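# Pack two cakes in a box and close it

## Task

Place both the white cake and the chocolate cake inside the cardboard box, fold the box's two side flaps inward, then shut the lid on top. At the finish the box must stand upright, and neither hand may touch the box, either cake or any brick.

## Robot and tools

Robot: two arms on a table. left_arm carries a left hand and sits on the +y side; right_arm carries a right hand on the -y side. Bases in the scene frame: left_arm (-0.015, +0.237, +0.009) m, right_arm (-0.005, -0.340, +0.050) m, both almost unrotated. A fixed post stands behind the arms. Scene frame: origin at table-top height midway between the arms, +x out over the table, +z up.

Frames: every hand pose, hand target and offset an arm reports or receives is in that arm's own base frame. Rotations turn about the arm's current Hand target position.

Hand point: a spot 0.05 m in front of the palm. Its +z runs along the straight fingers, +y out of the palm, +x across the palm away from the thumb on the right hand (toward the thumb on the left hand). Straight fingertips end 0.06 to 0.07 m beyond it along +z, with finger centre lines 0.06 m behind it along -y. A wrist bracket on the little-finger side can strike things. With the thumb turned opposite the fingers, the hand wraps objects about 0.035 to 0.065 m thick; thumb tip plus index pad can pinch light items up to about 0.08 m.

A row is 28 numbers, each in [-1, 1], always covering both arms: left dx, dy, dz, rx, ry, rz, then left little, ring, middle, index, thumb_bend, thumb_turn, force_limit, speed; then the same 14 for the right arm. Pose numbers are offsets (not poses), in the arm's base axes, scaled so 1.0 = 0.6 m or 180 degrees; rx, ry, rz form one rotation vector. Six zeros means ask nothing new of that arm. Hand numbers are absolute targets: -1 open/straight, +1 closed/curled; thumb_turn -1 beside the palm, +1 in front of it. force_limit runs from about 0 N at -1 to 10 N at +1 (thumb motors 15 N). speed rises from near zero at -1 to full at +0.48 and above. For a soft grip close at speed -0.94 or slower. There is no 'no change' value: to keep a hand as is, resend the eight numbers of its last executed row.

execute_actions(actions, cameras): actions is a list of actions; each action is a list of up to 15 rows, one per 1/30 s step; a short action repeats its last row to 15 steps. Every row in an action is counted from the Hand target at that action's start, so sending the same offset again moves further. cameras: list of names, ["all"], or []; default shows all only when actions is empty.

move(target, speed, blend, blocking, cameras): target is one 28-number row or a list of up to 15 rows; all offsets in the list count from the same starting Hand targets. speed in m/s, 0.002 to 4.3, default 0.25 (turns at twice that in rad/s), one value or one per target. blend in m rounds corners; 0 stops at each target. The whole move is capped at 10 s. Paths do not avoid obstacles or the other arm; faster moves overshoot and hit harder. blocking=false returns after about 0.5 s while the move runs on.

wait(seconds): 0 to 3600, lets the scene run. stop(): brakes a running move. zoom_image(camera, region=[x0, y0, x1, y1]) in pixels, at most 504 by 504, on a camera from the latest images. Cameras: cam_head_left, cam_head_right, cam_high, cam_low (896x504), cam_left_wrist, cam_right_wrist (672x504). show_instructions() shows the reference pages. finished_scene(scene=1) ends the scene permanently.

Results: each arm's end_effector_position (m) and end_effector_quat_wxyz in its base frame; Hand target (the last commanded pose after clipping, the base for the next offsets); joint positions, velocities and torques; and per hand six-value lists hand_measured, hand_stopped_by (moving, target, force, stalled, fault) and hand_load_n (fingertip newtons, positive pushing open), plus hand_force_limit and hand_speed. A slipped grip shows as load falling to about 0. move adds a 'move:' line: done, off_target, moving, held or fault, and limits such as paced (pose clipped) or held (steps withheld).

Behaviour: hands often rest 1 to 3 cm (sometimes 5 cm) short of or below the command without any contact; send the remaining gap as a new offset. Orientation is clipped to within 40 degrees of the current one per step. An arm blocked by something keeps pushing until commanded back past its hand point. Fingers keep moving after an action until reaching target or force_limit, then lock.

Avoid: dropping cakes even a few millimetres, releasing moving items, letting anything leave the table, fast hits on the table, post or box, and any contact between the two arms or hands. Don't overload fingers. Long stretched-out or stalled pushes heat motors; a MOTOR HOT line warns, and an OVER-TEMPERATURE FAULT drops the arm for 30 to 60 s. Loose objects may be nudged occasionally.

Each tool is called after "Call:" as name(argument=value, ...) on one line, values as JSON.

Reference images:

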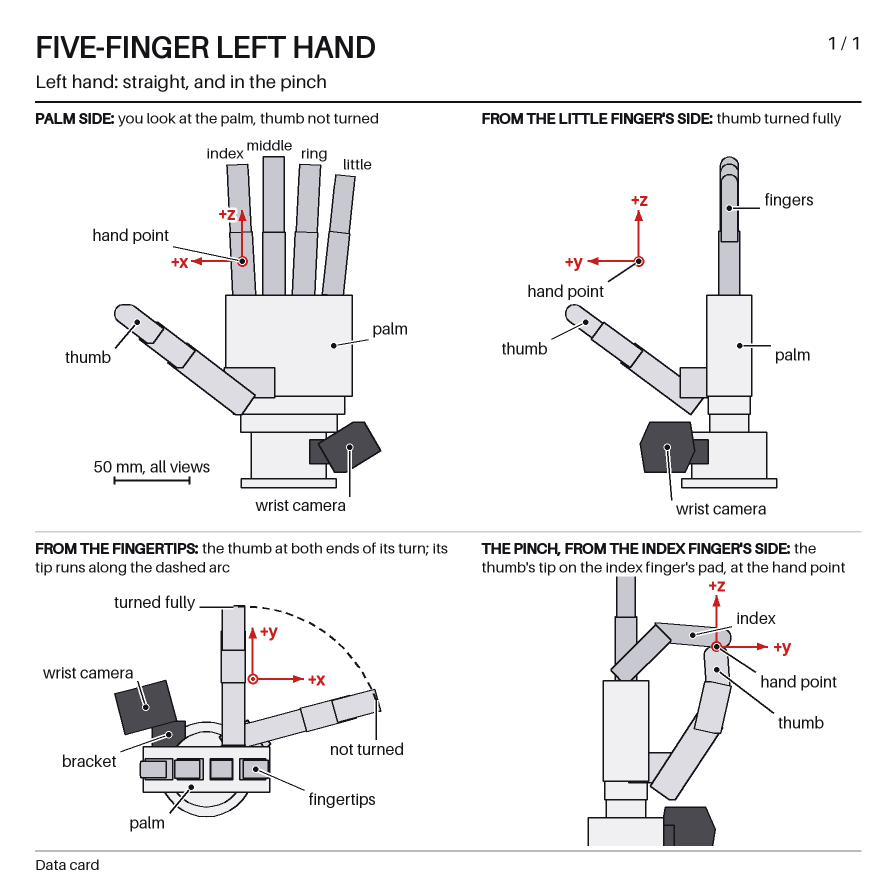

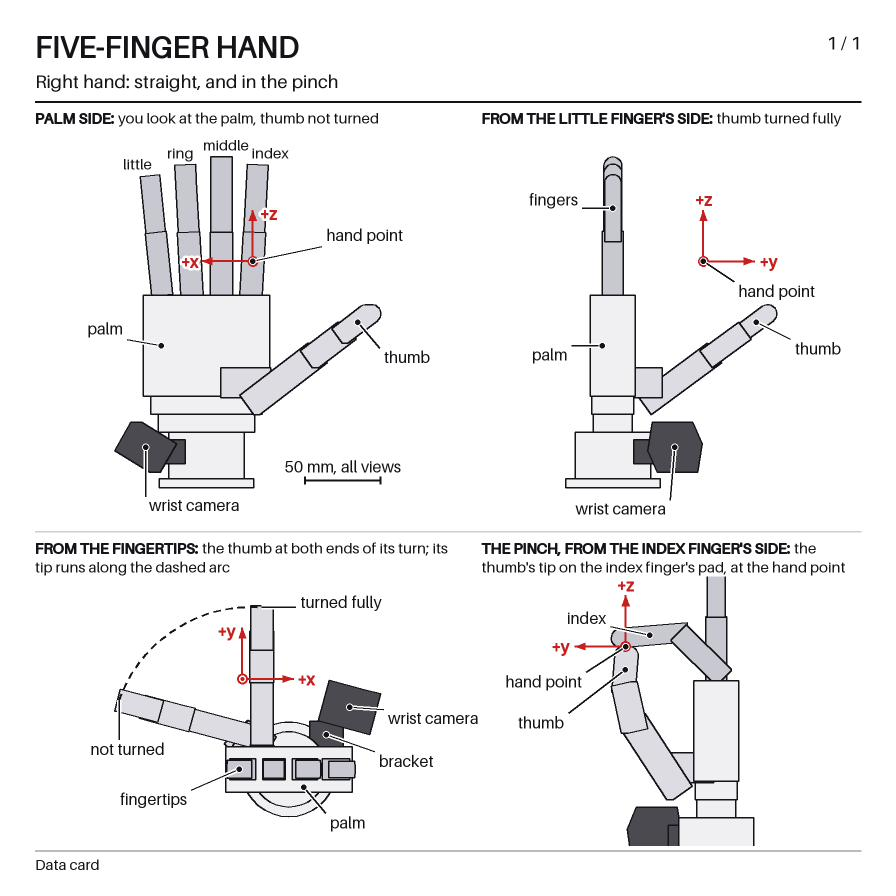

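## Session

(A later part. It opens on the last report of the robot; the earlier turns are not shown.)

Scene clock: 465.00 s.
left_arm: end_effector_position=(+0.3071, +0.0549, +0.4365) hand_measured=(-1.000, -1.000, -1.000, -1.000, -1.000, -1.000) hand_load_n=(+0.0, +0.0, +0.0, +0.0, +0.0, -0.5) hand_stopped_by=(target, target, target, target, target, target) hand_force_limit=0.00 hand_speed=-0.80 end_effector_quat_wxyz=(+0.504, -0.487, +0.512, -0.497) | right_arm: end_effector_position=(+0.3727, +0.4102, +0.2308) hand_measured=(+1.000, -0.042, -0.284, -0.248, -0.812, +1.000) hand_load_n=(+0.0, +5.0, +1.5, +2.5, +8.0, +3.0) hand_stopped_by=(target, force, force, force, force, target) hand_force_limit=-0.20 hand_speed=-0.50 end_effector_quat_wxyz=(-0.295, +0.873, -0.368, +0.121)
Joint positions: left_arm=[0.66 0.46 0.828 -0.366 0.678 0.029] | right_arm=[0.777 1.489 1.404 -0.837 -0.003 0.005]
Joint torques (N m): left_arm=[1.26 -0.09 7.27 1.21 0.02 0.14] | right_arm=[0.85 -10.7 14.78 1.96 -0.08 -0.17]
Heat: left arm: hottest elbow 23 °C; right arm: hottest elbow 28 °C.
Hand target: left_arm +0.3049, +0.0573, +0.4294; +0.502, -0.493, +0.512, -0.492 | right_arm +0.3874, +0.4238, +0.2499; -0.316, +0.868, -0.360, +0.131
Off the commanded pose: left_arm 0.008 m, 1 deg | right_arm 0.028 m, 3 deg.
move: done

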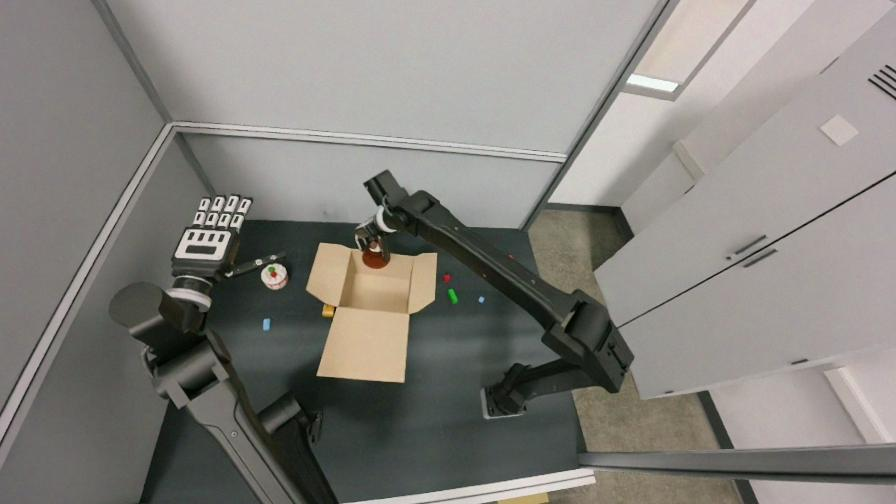

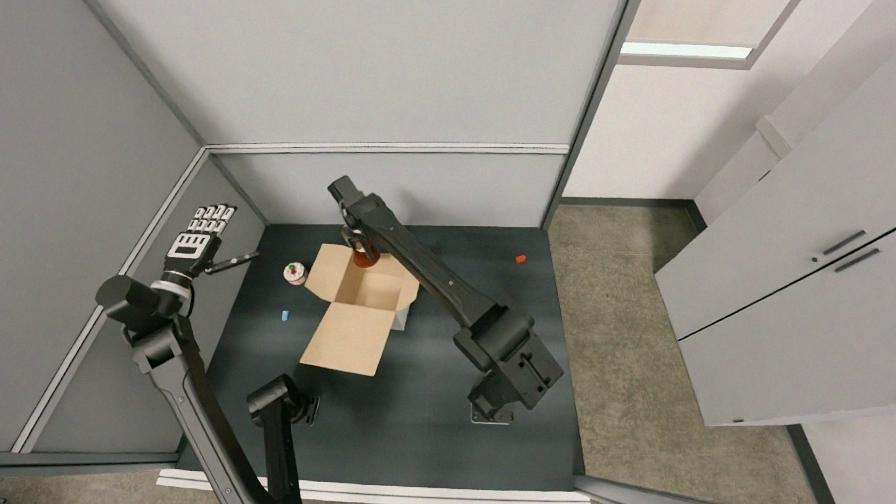

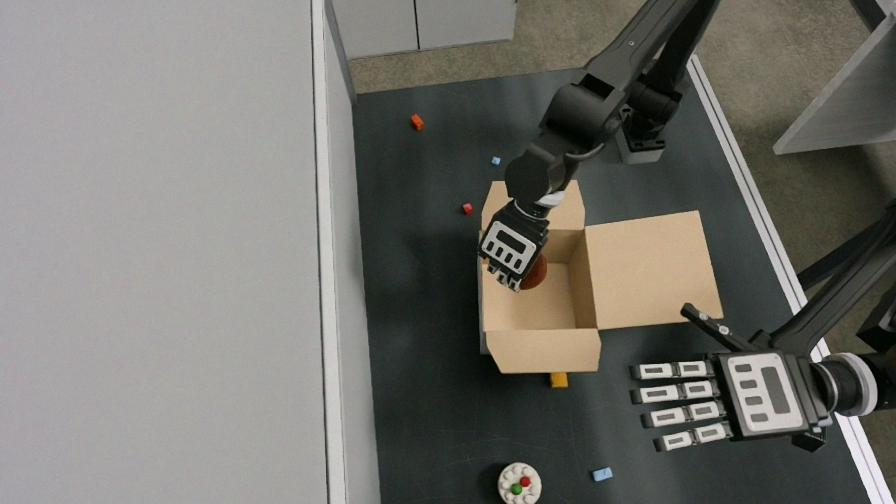

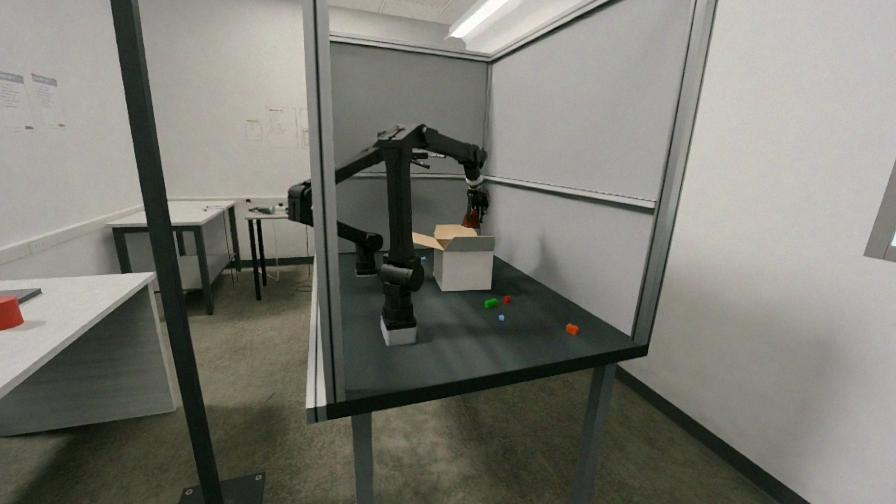

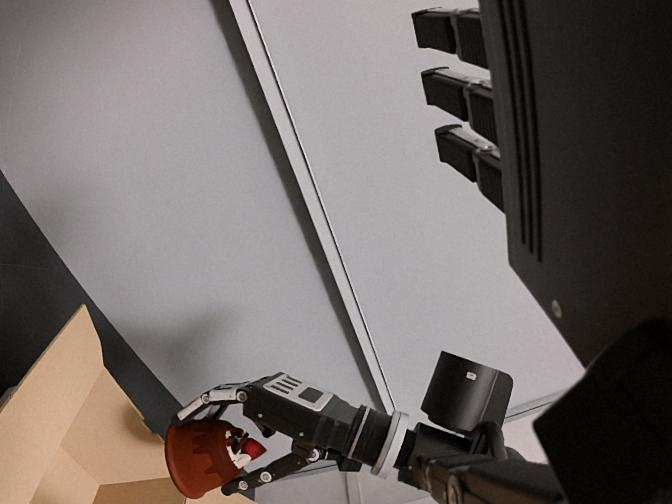

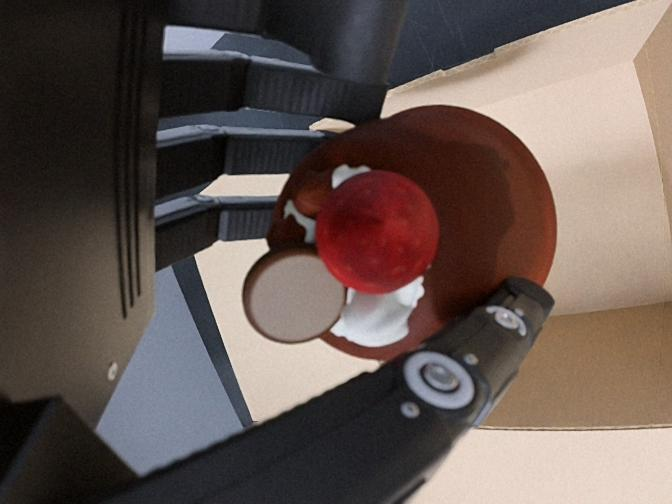

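Call:
move(target=[0,0,0,0,0,0,-1,-1,-1,-1,-1,-1,0,-0.8, 0.023,0.027,-0.09,0,0,0,1,-0.3,-0.1,0.1,-0.4,1,-0.2,-0.5], cameras=["all"], speed=0.08)

Call:
zoom_image(camera="cam_high", region=[440, 150, 640, 400])

Call:
zoom_image(camera="cam_head_left", region=[290, 200, 450, 330])

Call:
zoom_image(camera="cam_head_right", region=[290, 200, 450, 330])

Call:
zoom_image(camera="cam_low", region=[400, 130, 560, 310])

Scene clock: 495.27 s.
left_arm: end_effector_position=(+0.3071, +0.0549, +0.4365) hand_measured=(-1.000, -1.000, -1.000, -1.000, -1.000, -1.000) hand_load_n=(+0.0, +0.0, +0.0, +0.0, +0.0, -0.5) hand_stopped_by=(target, target, target, target, target, target) hand_force_limit=0.00 hand_speed=-0.80 end_effector_quat_wxyz=(+0.504, -0.487, +0.512, -0.497) | right_arm: end_effector_position=(+0.3974, +0.4344, +0.2028) hand_measured=(+1.000, -0.300, -0.284, -0.248, -0.812, +1.000) hand_load_n=(+0.0, +0.0, +3.5, +4.0, +6.0, +0.0) hand_stopped_by=(target, target, force, force, force, target) hand_force_limit=-0.20 hand_speed=-0.50 end_effector_quat_wxyz=(-0.314, +0.867, -0.365, +0.129)
Joint positions: left_arm=[0.66 0.46 0.828 -0.366 0.678 0.029] | right_arm=[0.777 1.561 1.398 -0.715 -0.003 0.005]
Joint torques (N m): left_arm=[1.49 0.91 7.04 1.26 0.05 0.13] | right_arm=[1.14 -11.52 10.4 2.43 0.01 -0.13]
Heat: left arm: hottest elbow 23 °C; right arm: hottest elbow 30 °C.
Hand target: left_arm +0.3049, +0.0573, +0.4294; +0.502, -0.493, +0.512, -0.492 | right_arm +0.4012, +0.4400, +0.1960; -0.316, +0.868, -0.360, +0.131
Off the commanded pose: left_arm 0.008 m, 1 deg | right_arm 0.010 m, 1 deg.
move: done

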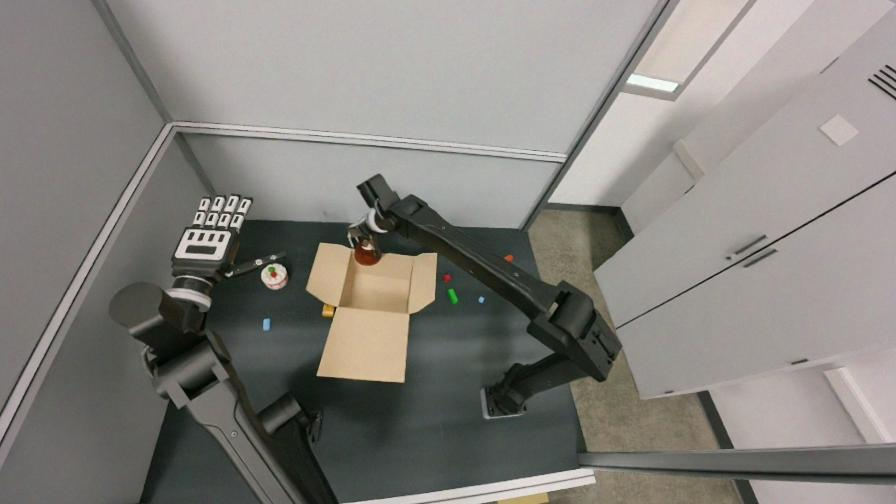

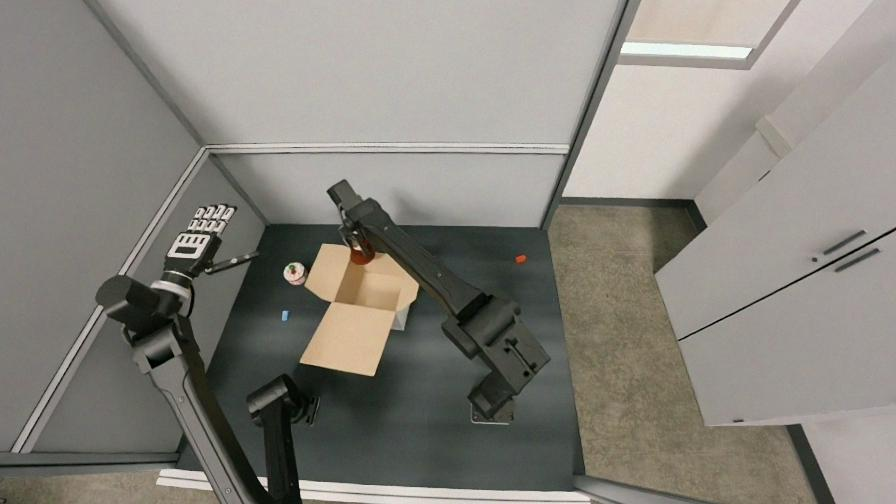

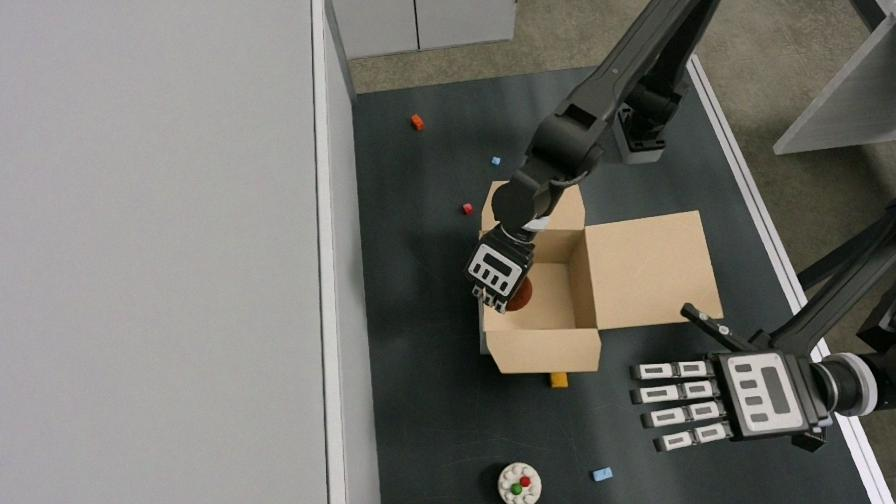

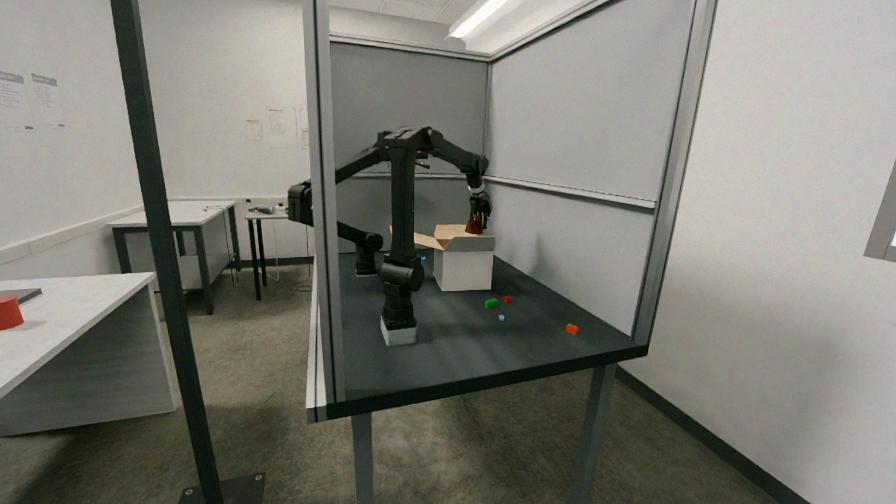

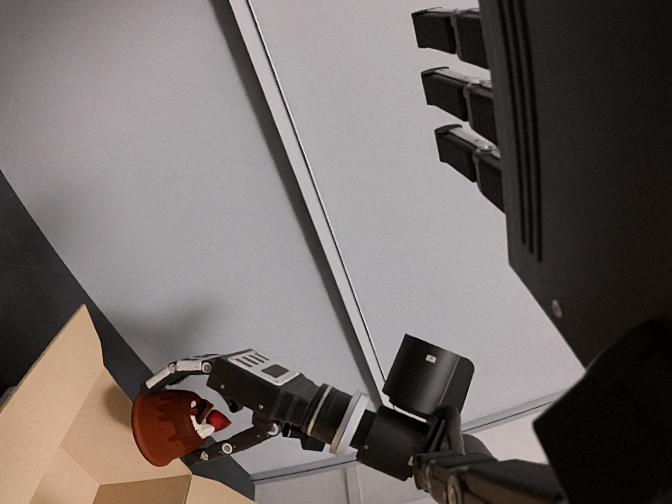

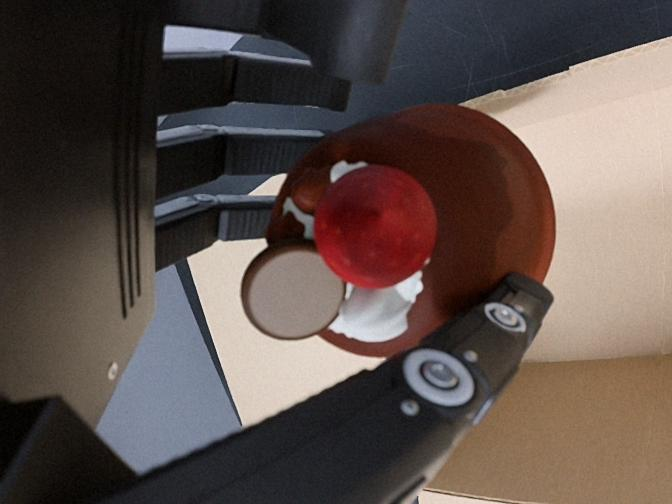

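Scaled by 2.016.

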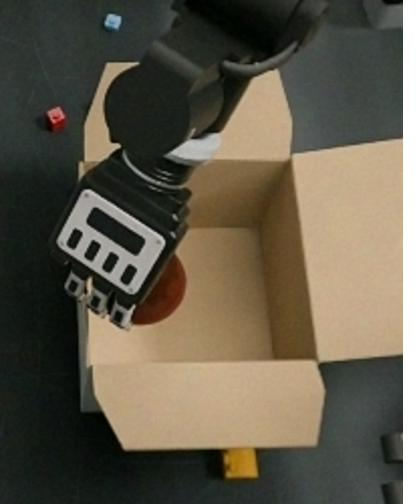

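Scaled by 3.150.

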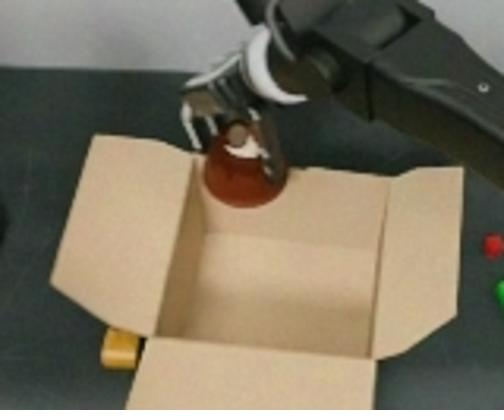

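Scaled by 3.150.

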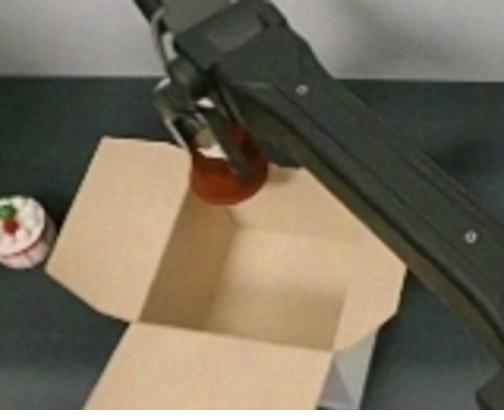

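Scaled by 2.800.

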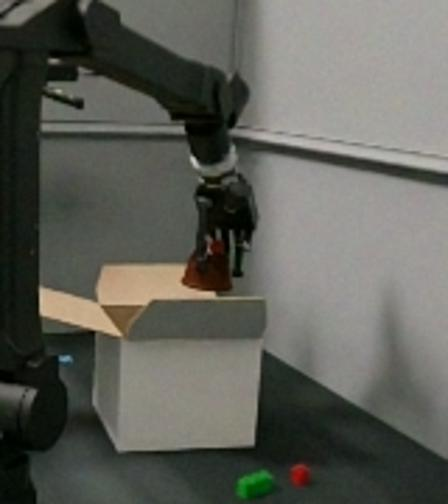

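Call:
move(target=[0,0,0,0,0,0,-1,-1,-1,-1,-1,-1,0,-0.8, -0.0175,-0.015,0.0,0,0,-0.167,1,-0.3,-0.1,0.1,-0.4,1,-0.2,-0.5], cameras=["all"], speed=0.1)

Call:
zoom_image(camera="cam_high", region=[440, 150, 640, 400])

Call:
zoom_image(camera="cam_head_left", region=[290, 200, 450, 330])

Call:
zoom_image(camera="cam_head_right", region=[290, 200, 450, 330])

Scene clock: 517.53 s.
left_arm: end_effector_position=(+0.3071, +0.0549, +0.4365) hand_measured=(-1.000, -1.000, -1.000, -1.000, -1.000, -1.000) hand_load_n=(+0.0, +0.0, +0.0, +0.0, +0.0, +0.0) hand_stopped_by=(target, target, target, target, target, target) hand_force_limit=0.00 hand_speed=-0.80 end_effector_quat_wxyz=(+0.504, -0.487, +0.512, -0.497) | right_arm: end_effector_position=(+0.3937, +0.4296, +0.1865) hand_measured=(+1.000, -0.300, -0.284, -0.248, -0.812, +1.000) hand_load_n=(+0.0, +0.0, +3.5, +3.5, +6.0, +0.0) hand_stopped_by=(target, target, force, force, force, target) hand_force_limit=-0.20 hand_speed=-0.50 end_effector_quat_wxyz=(-0.265, +0.750, -0.569, +0.209)
Joint positions: left_arm=[0.66 0.46 0.828 -0.366 0.678 0.029] | right_arm=[0.863 1.561 1.368 -0.783 0.372 0.476]
Joint torques (N m): left_arm=[0.5 0.44 7.06 1.2 0.03 0.2] | right_arm=[1.32 -13.39 10.62 0.85 0.45 0.08]
Heat: left arm: hottest elbow 23 °C; right arm: hottest elbow 29 °C.
Hand target: left_arm +0.3049, +0.0573, +0.4294; +0.502, -0.493, +0.512, -0.492 | right_arm +0.3905, +0.4311, +0.1960; -0.271, +0.745, -0.572, +0.208
Off the commanded pose: left_arm 0.008 m, 1 deg | right_arm 0.010 m, 1 deg.
move: done

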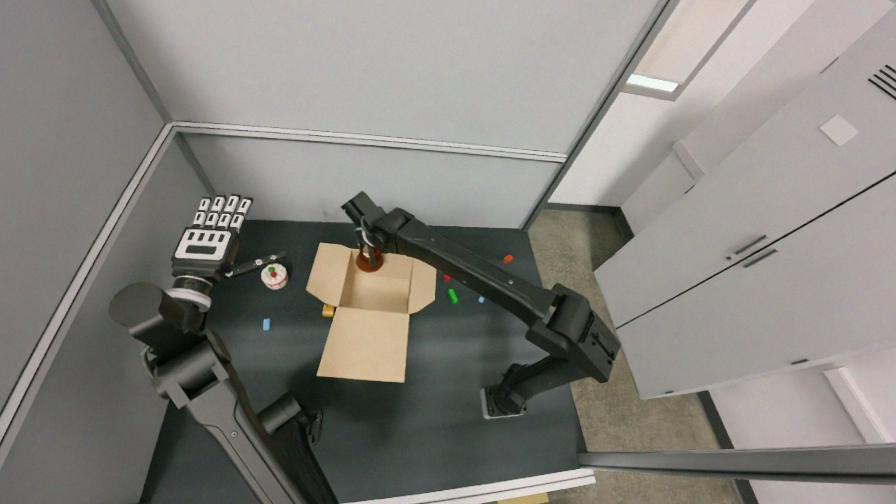

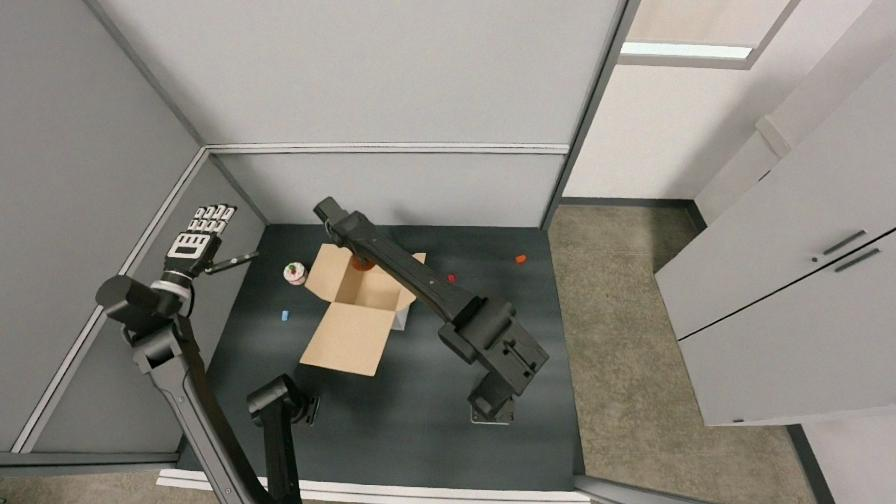

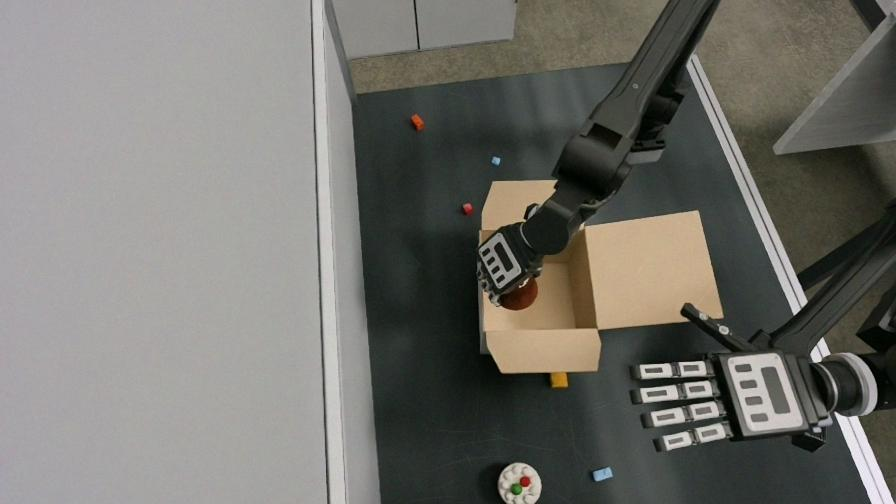

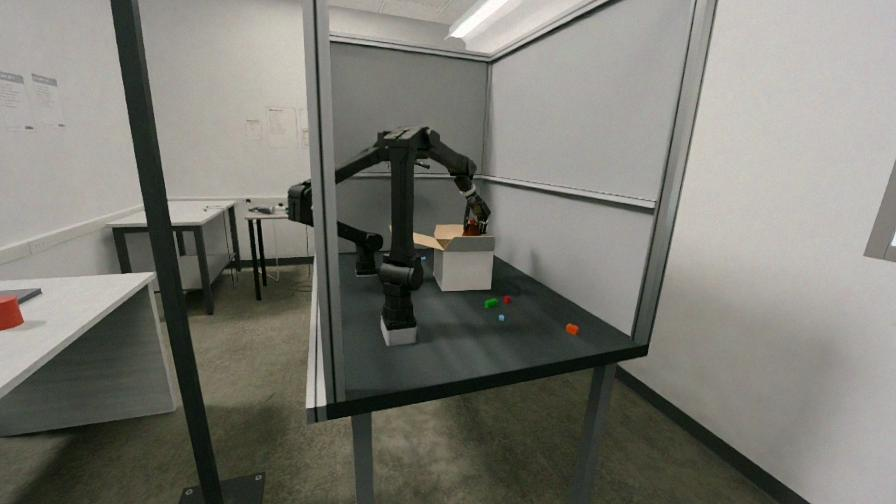

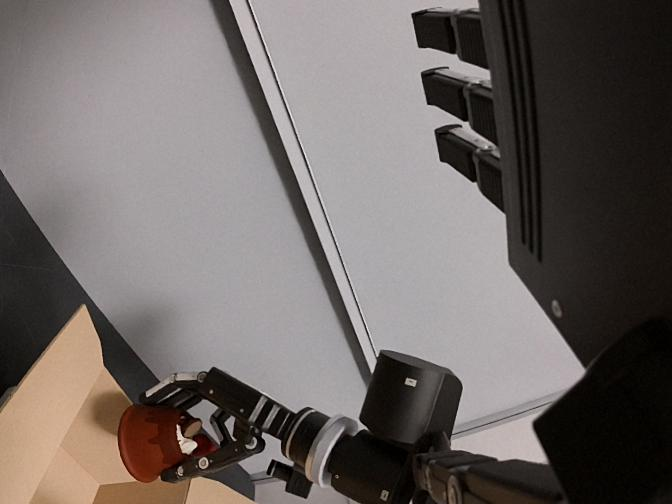

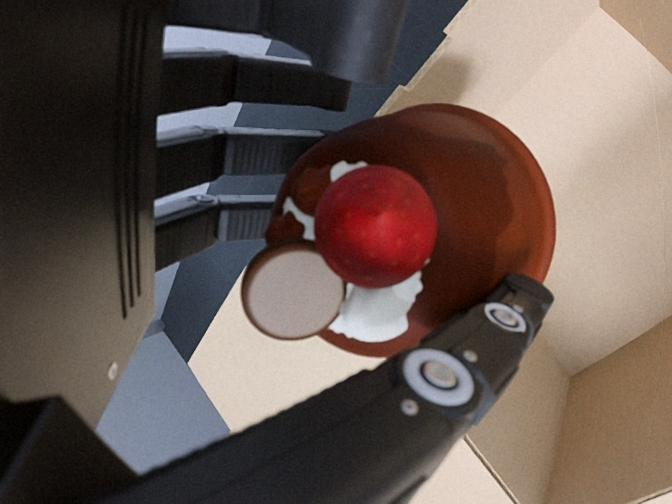

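Scaled by 2.016.

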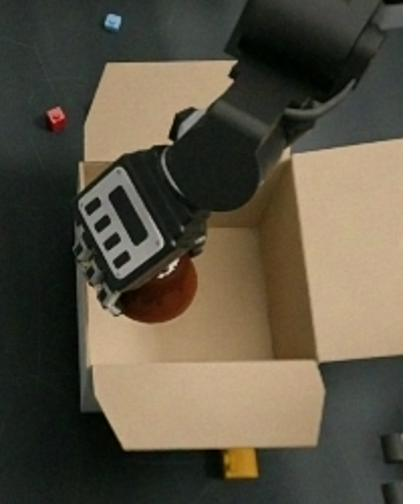

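Scaled by 3.150.

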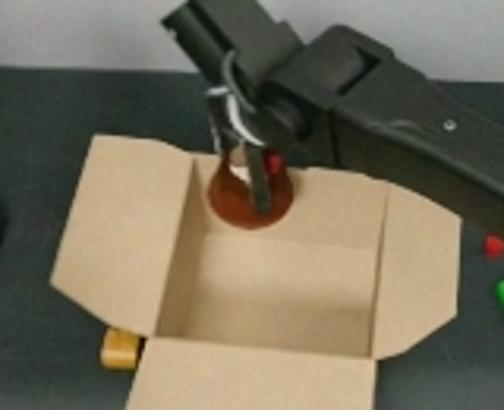

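Scaled by 3.150.

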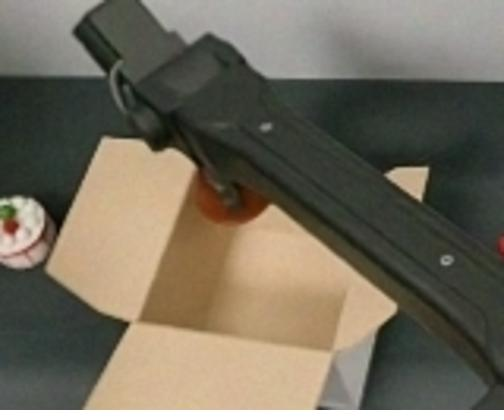

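Call:
move(target=[0,0,0,0,0,0,-1,-1,-1,-1,-1,-1,0,-0.8, -0.008,-0.008,-0.15,0,0,0,1,-0.3,-0.1,0.1,-0.4,1,-0.2,-0.5], cameras=["all"], speed=0.08)

Call:
zoom_image(camera="cam_high", region=[440, 150, 640, 400])

Call:
zoom_image(camera="cam_head_left", region=[290, 200, 450, 330])

Call:
zoom_image(camera="cam_low", region=[400, 130, 560, 310])

Scene clock: 538.03 s.
left_arm: end_effector_position=(+0.3071, +0.0549, +0.4365) hand_measured=(-1.000, -1.000, -1.000, -1.000, -1.000, -1.000) hand_load_n=(+0.0, +0.0, +0.0, +0.0, +0.0, +0.0) hand_stopped_by=(target, target, target, target, target, target) hand_force_limit=0.00 hand_speed=-0.80 end_effector_quat_wxyz=(+0.504, -0.487, +0.512, -0.497) | right_arm: end_effector_position=(+0.3827, +0.4200, +0.1117) hand_measured=(+1.000, -0.300, -0.284, -0.248, -0.812, +1.000) hand_load_n=(+0.0, +0.0, +3.5, +3.5, +6.0, +0.0) hand_stopped_by=(target, target, force, force, force, target) hand_force_limit=-0.20 hand_speed=-0.50 end_effector_quat_wxyz=(-0.266, +0.750, -0.569, +0.208)
Joint positions: left_arm=[0.66 0.46 0.828 -0.366 0.678 0.029] | right_arm=[0.867 1.581 1.186 -0.581 0.373 0.479]
Joint torques (N m): left_arm=[1.14 0.03 7.3 1.02 0.01 0.15] | right_arm=[1.14 -10.99 9.73 2.22 0.43 0.09]
Heat: left arm: hottest elbow 23 °C; right arm: hottest elbow 29 °C.
Hand target: left_arm +0.3049, +0.0573, +0.4294; +0.502, -0.493, +0.512, -0.492 | right_arm +0.3857, +0.4263, +0.1059; -0.271, +0.745, -0.572, +0.208
Off the commanded pose: left_arm 0.008 m, 1 deg | right_arm 0.009 m, 1 deg.
move: done

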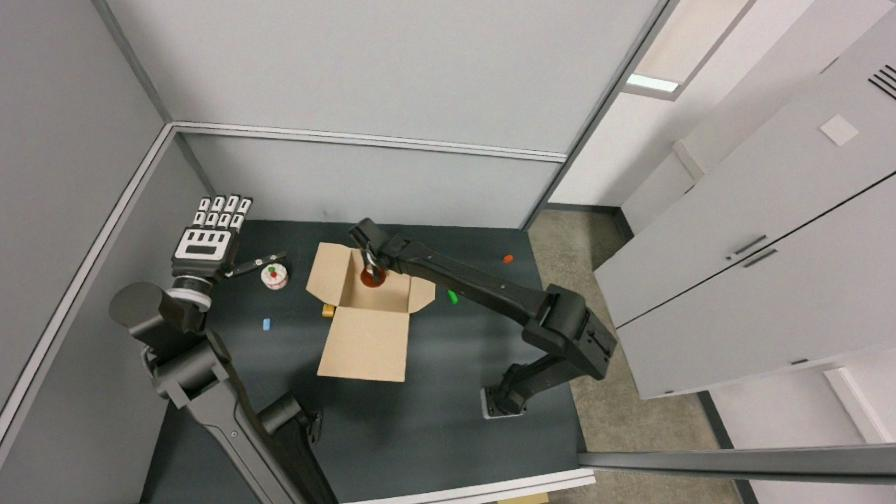

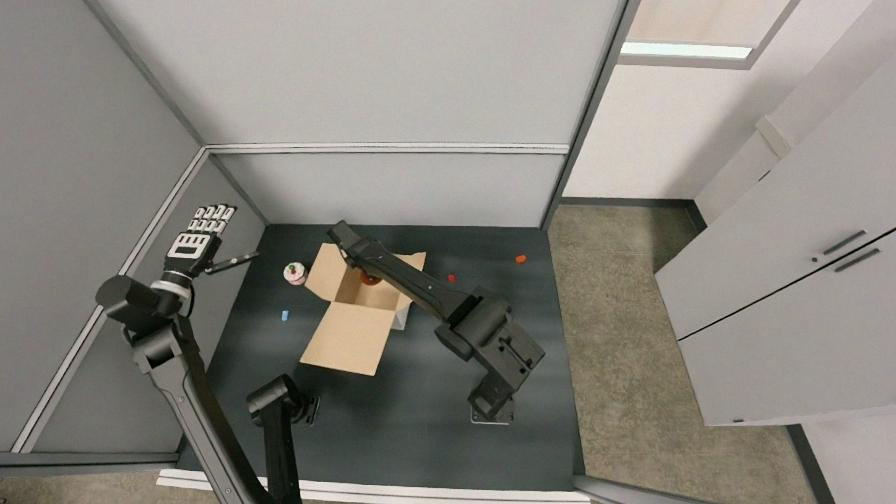

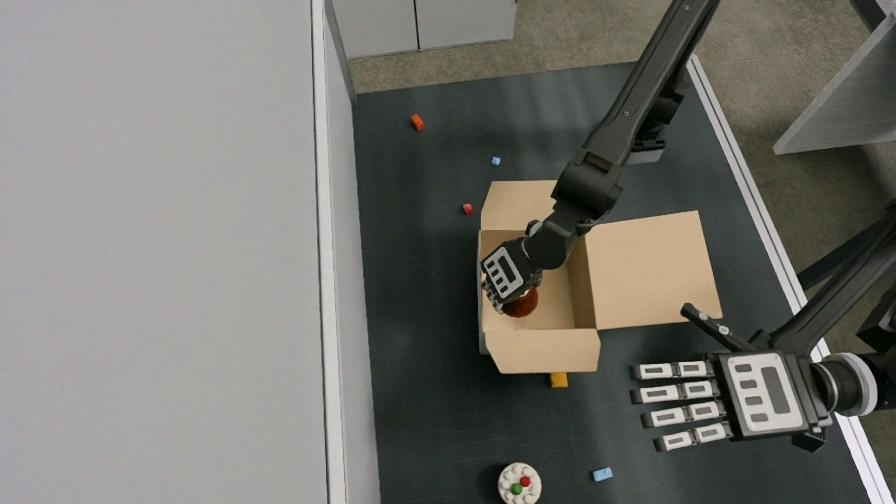

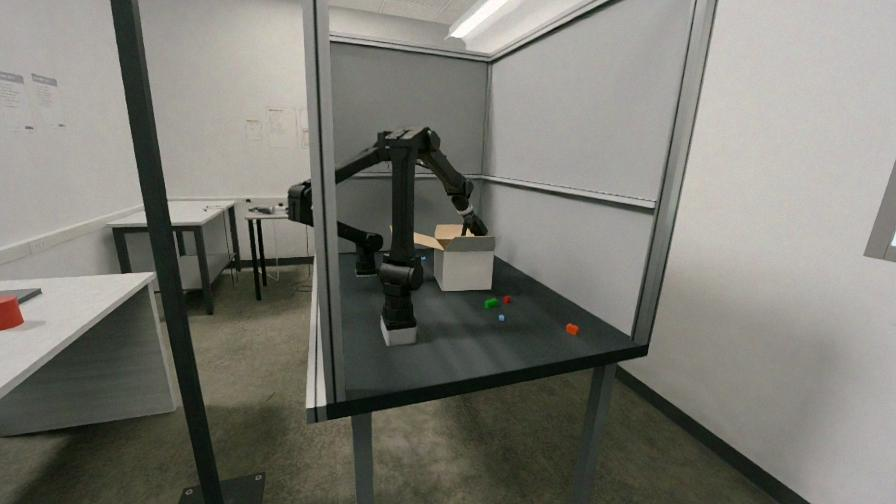

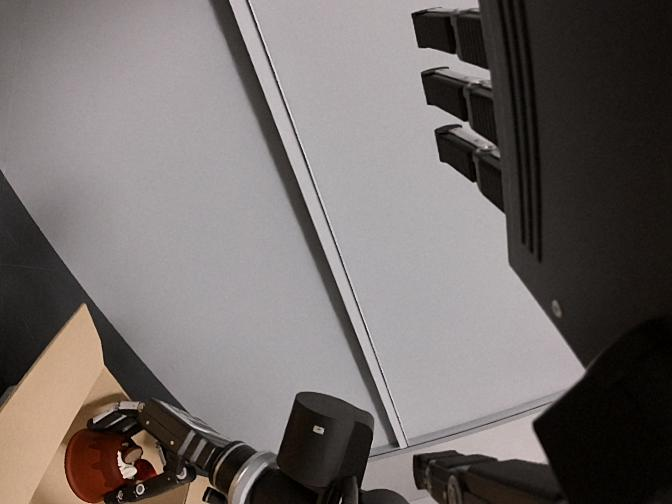

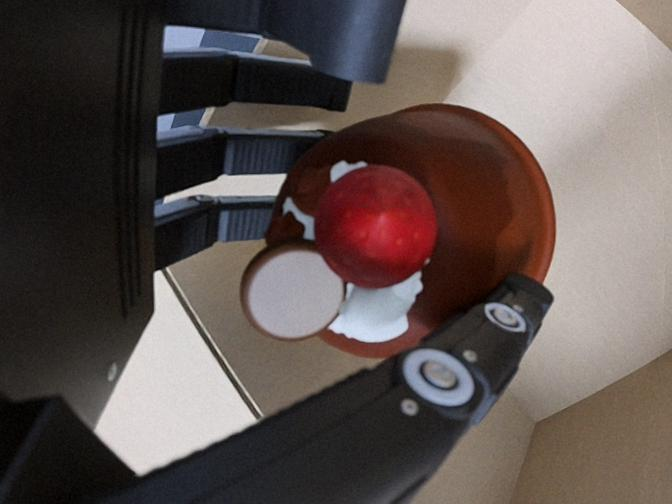

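Scaled by 2.016.

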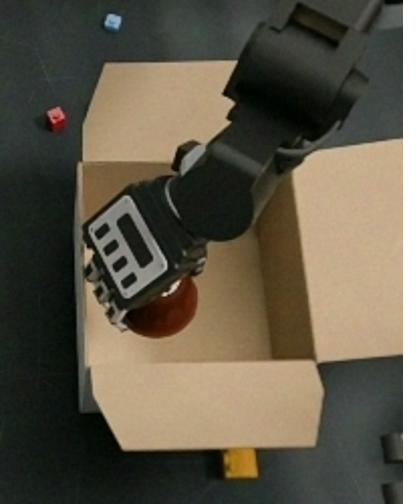

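Scaled by 3.150.

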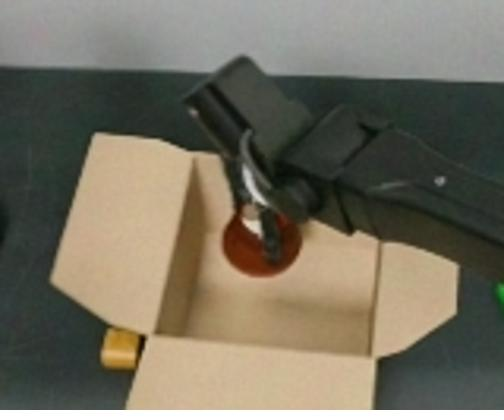

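Scaled by 2.800.

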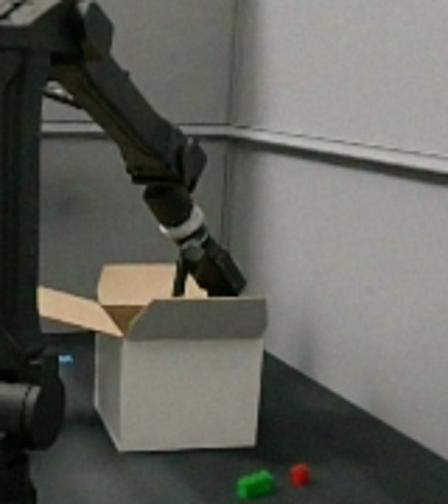

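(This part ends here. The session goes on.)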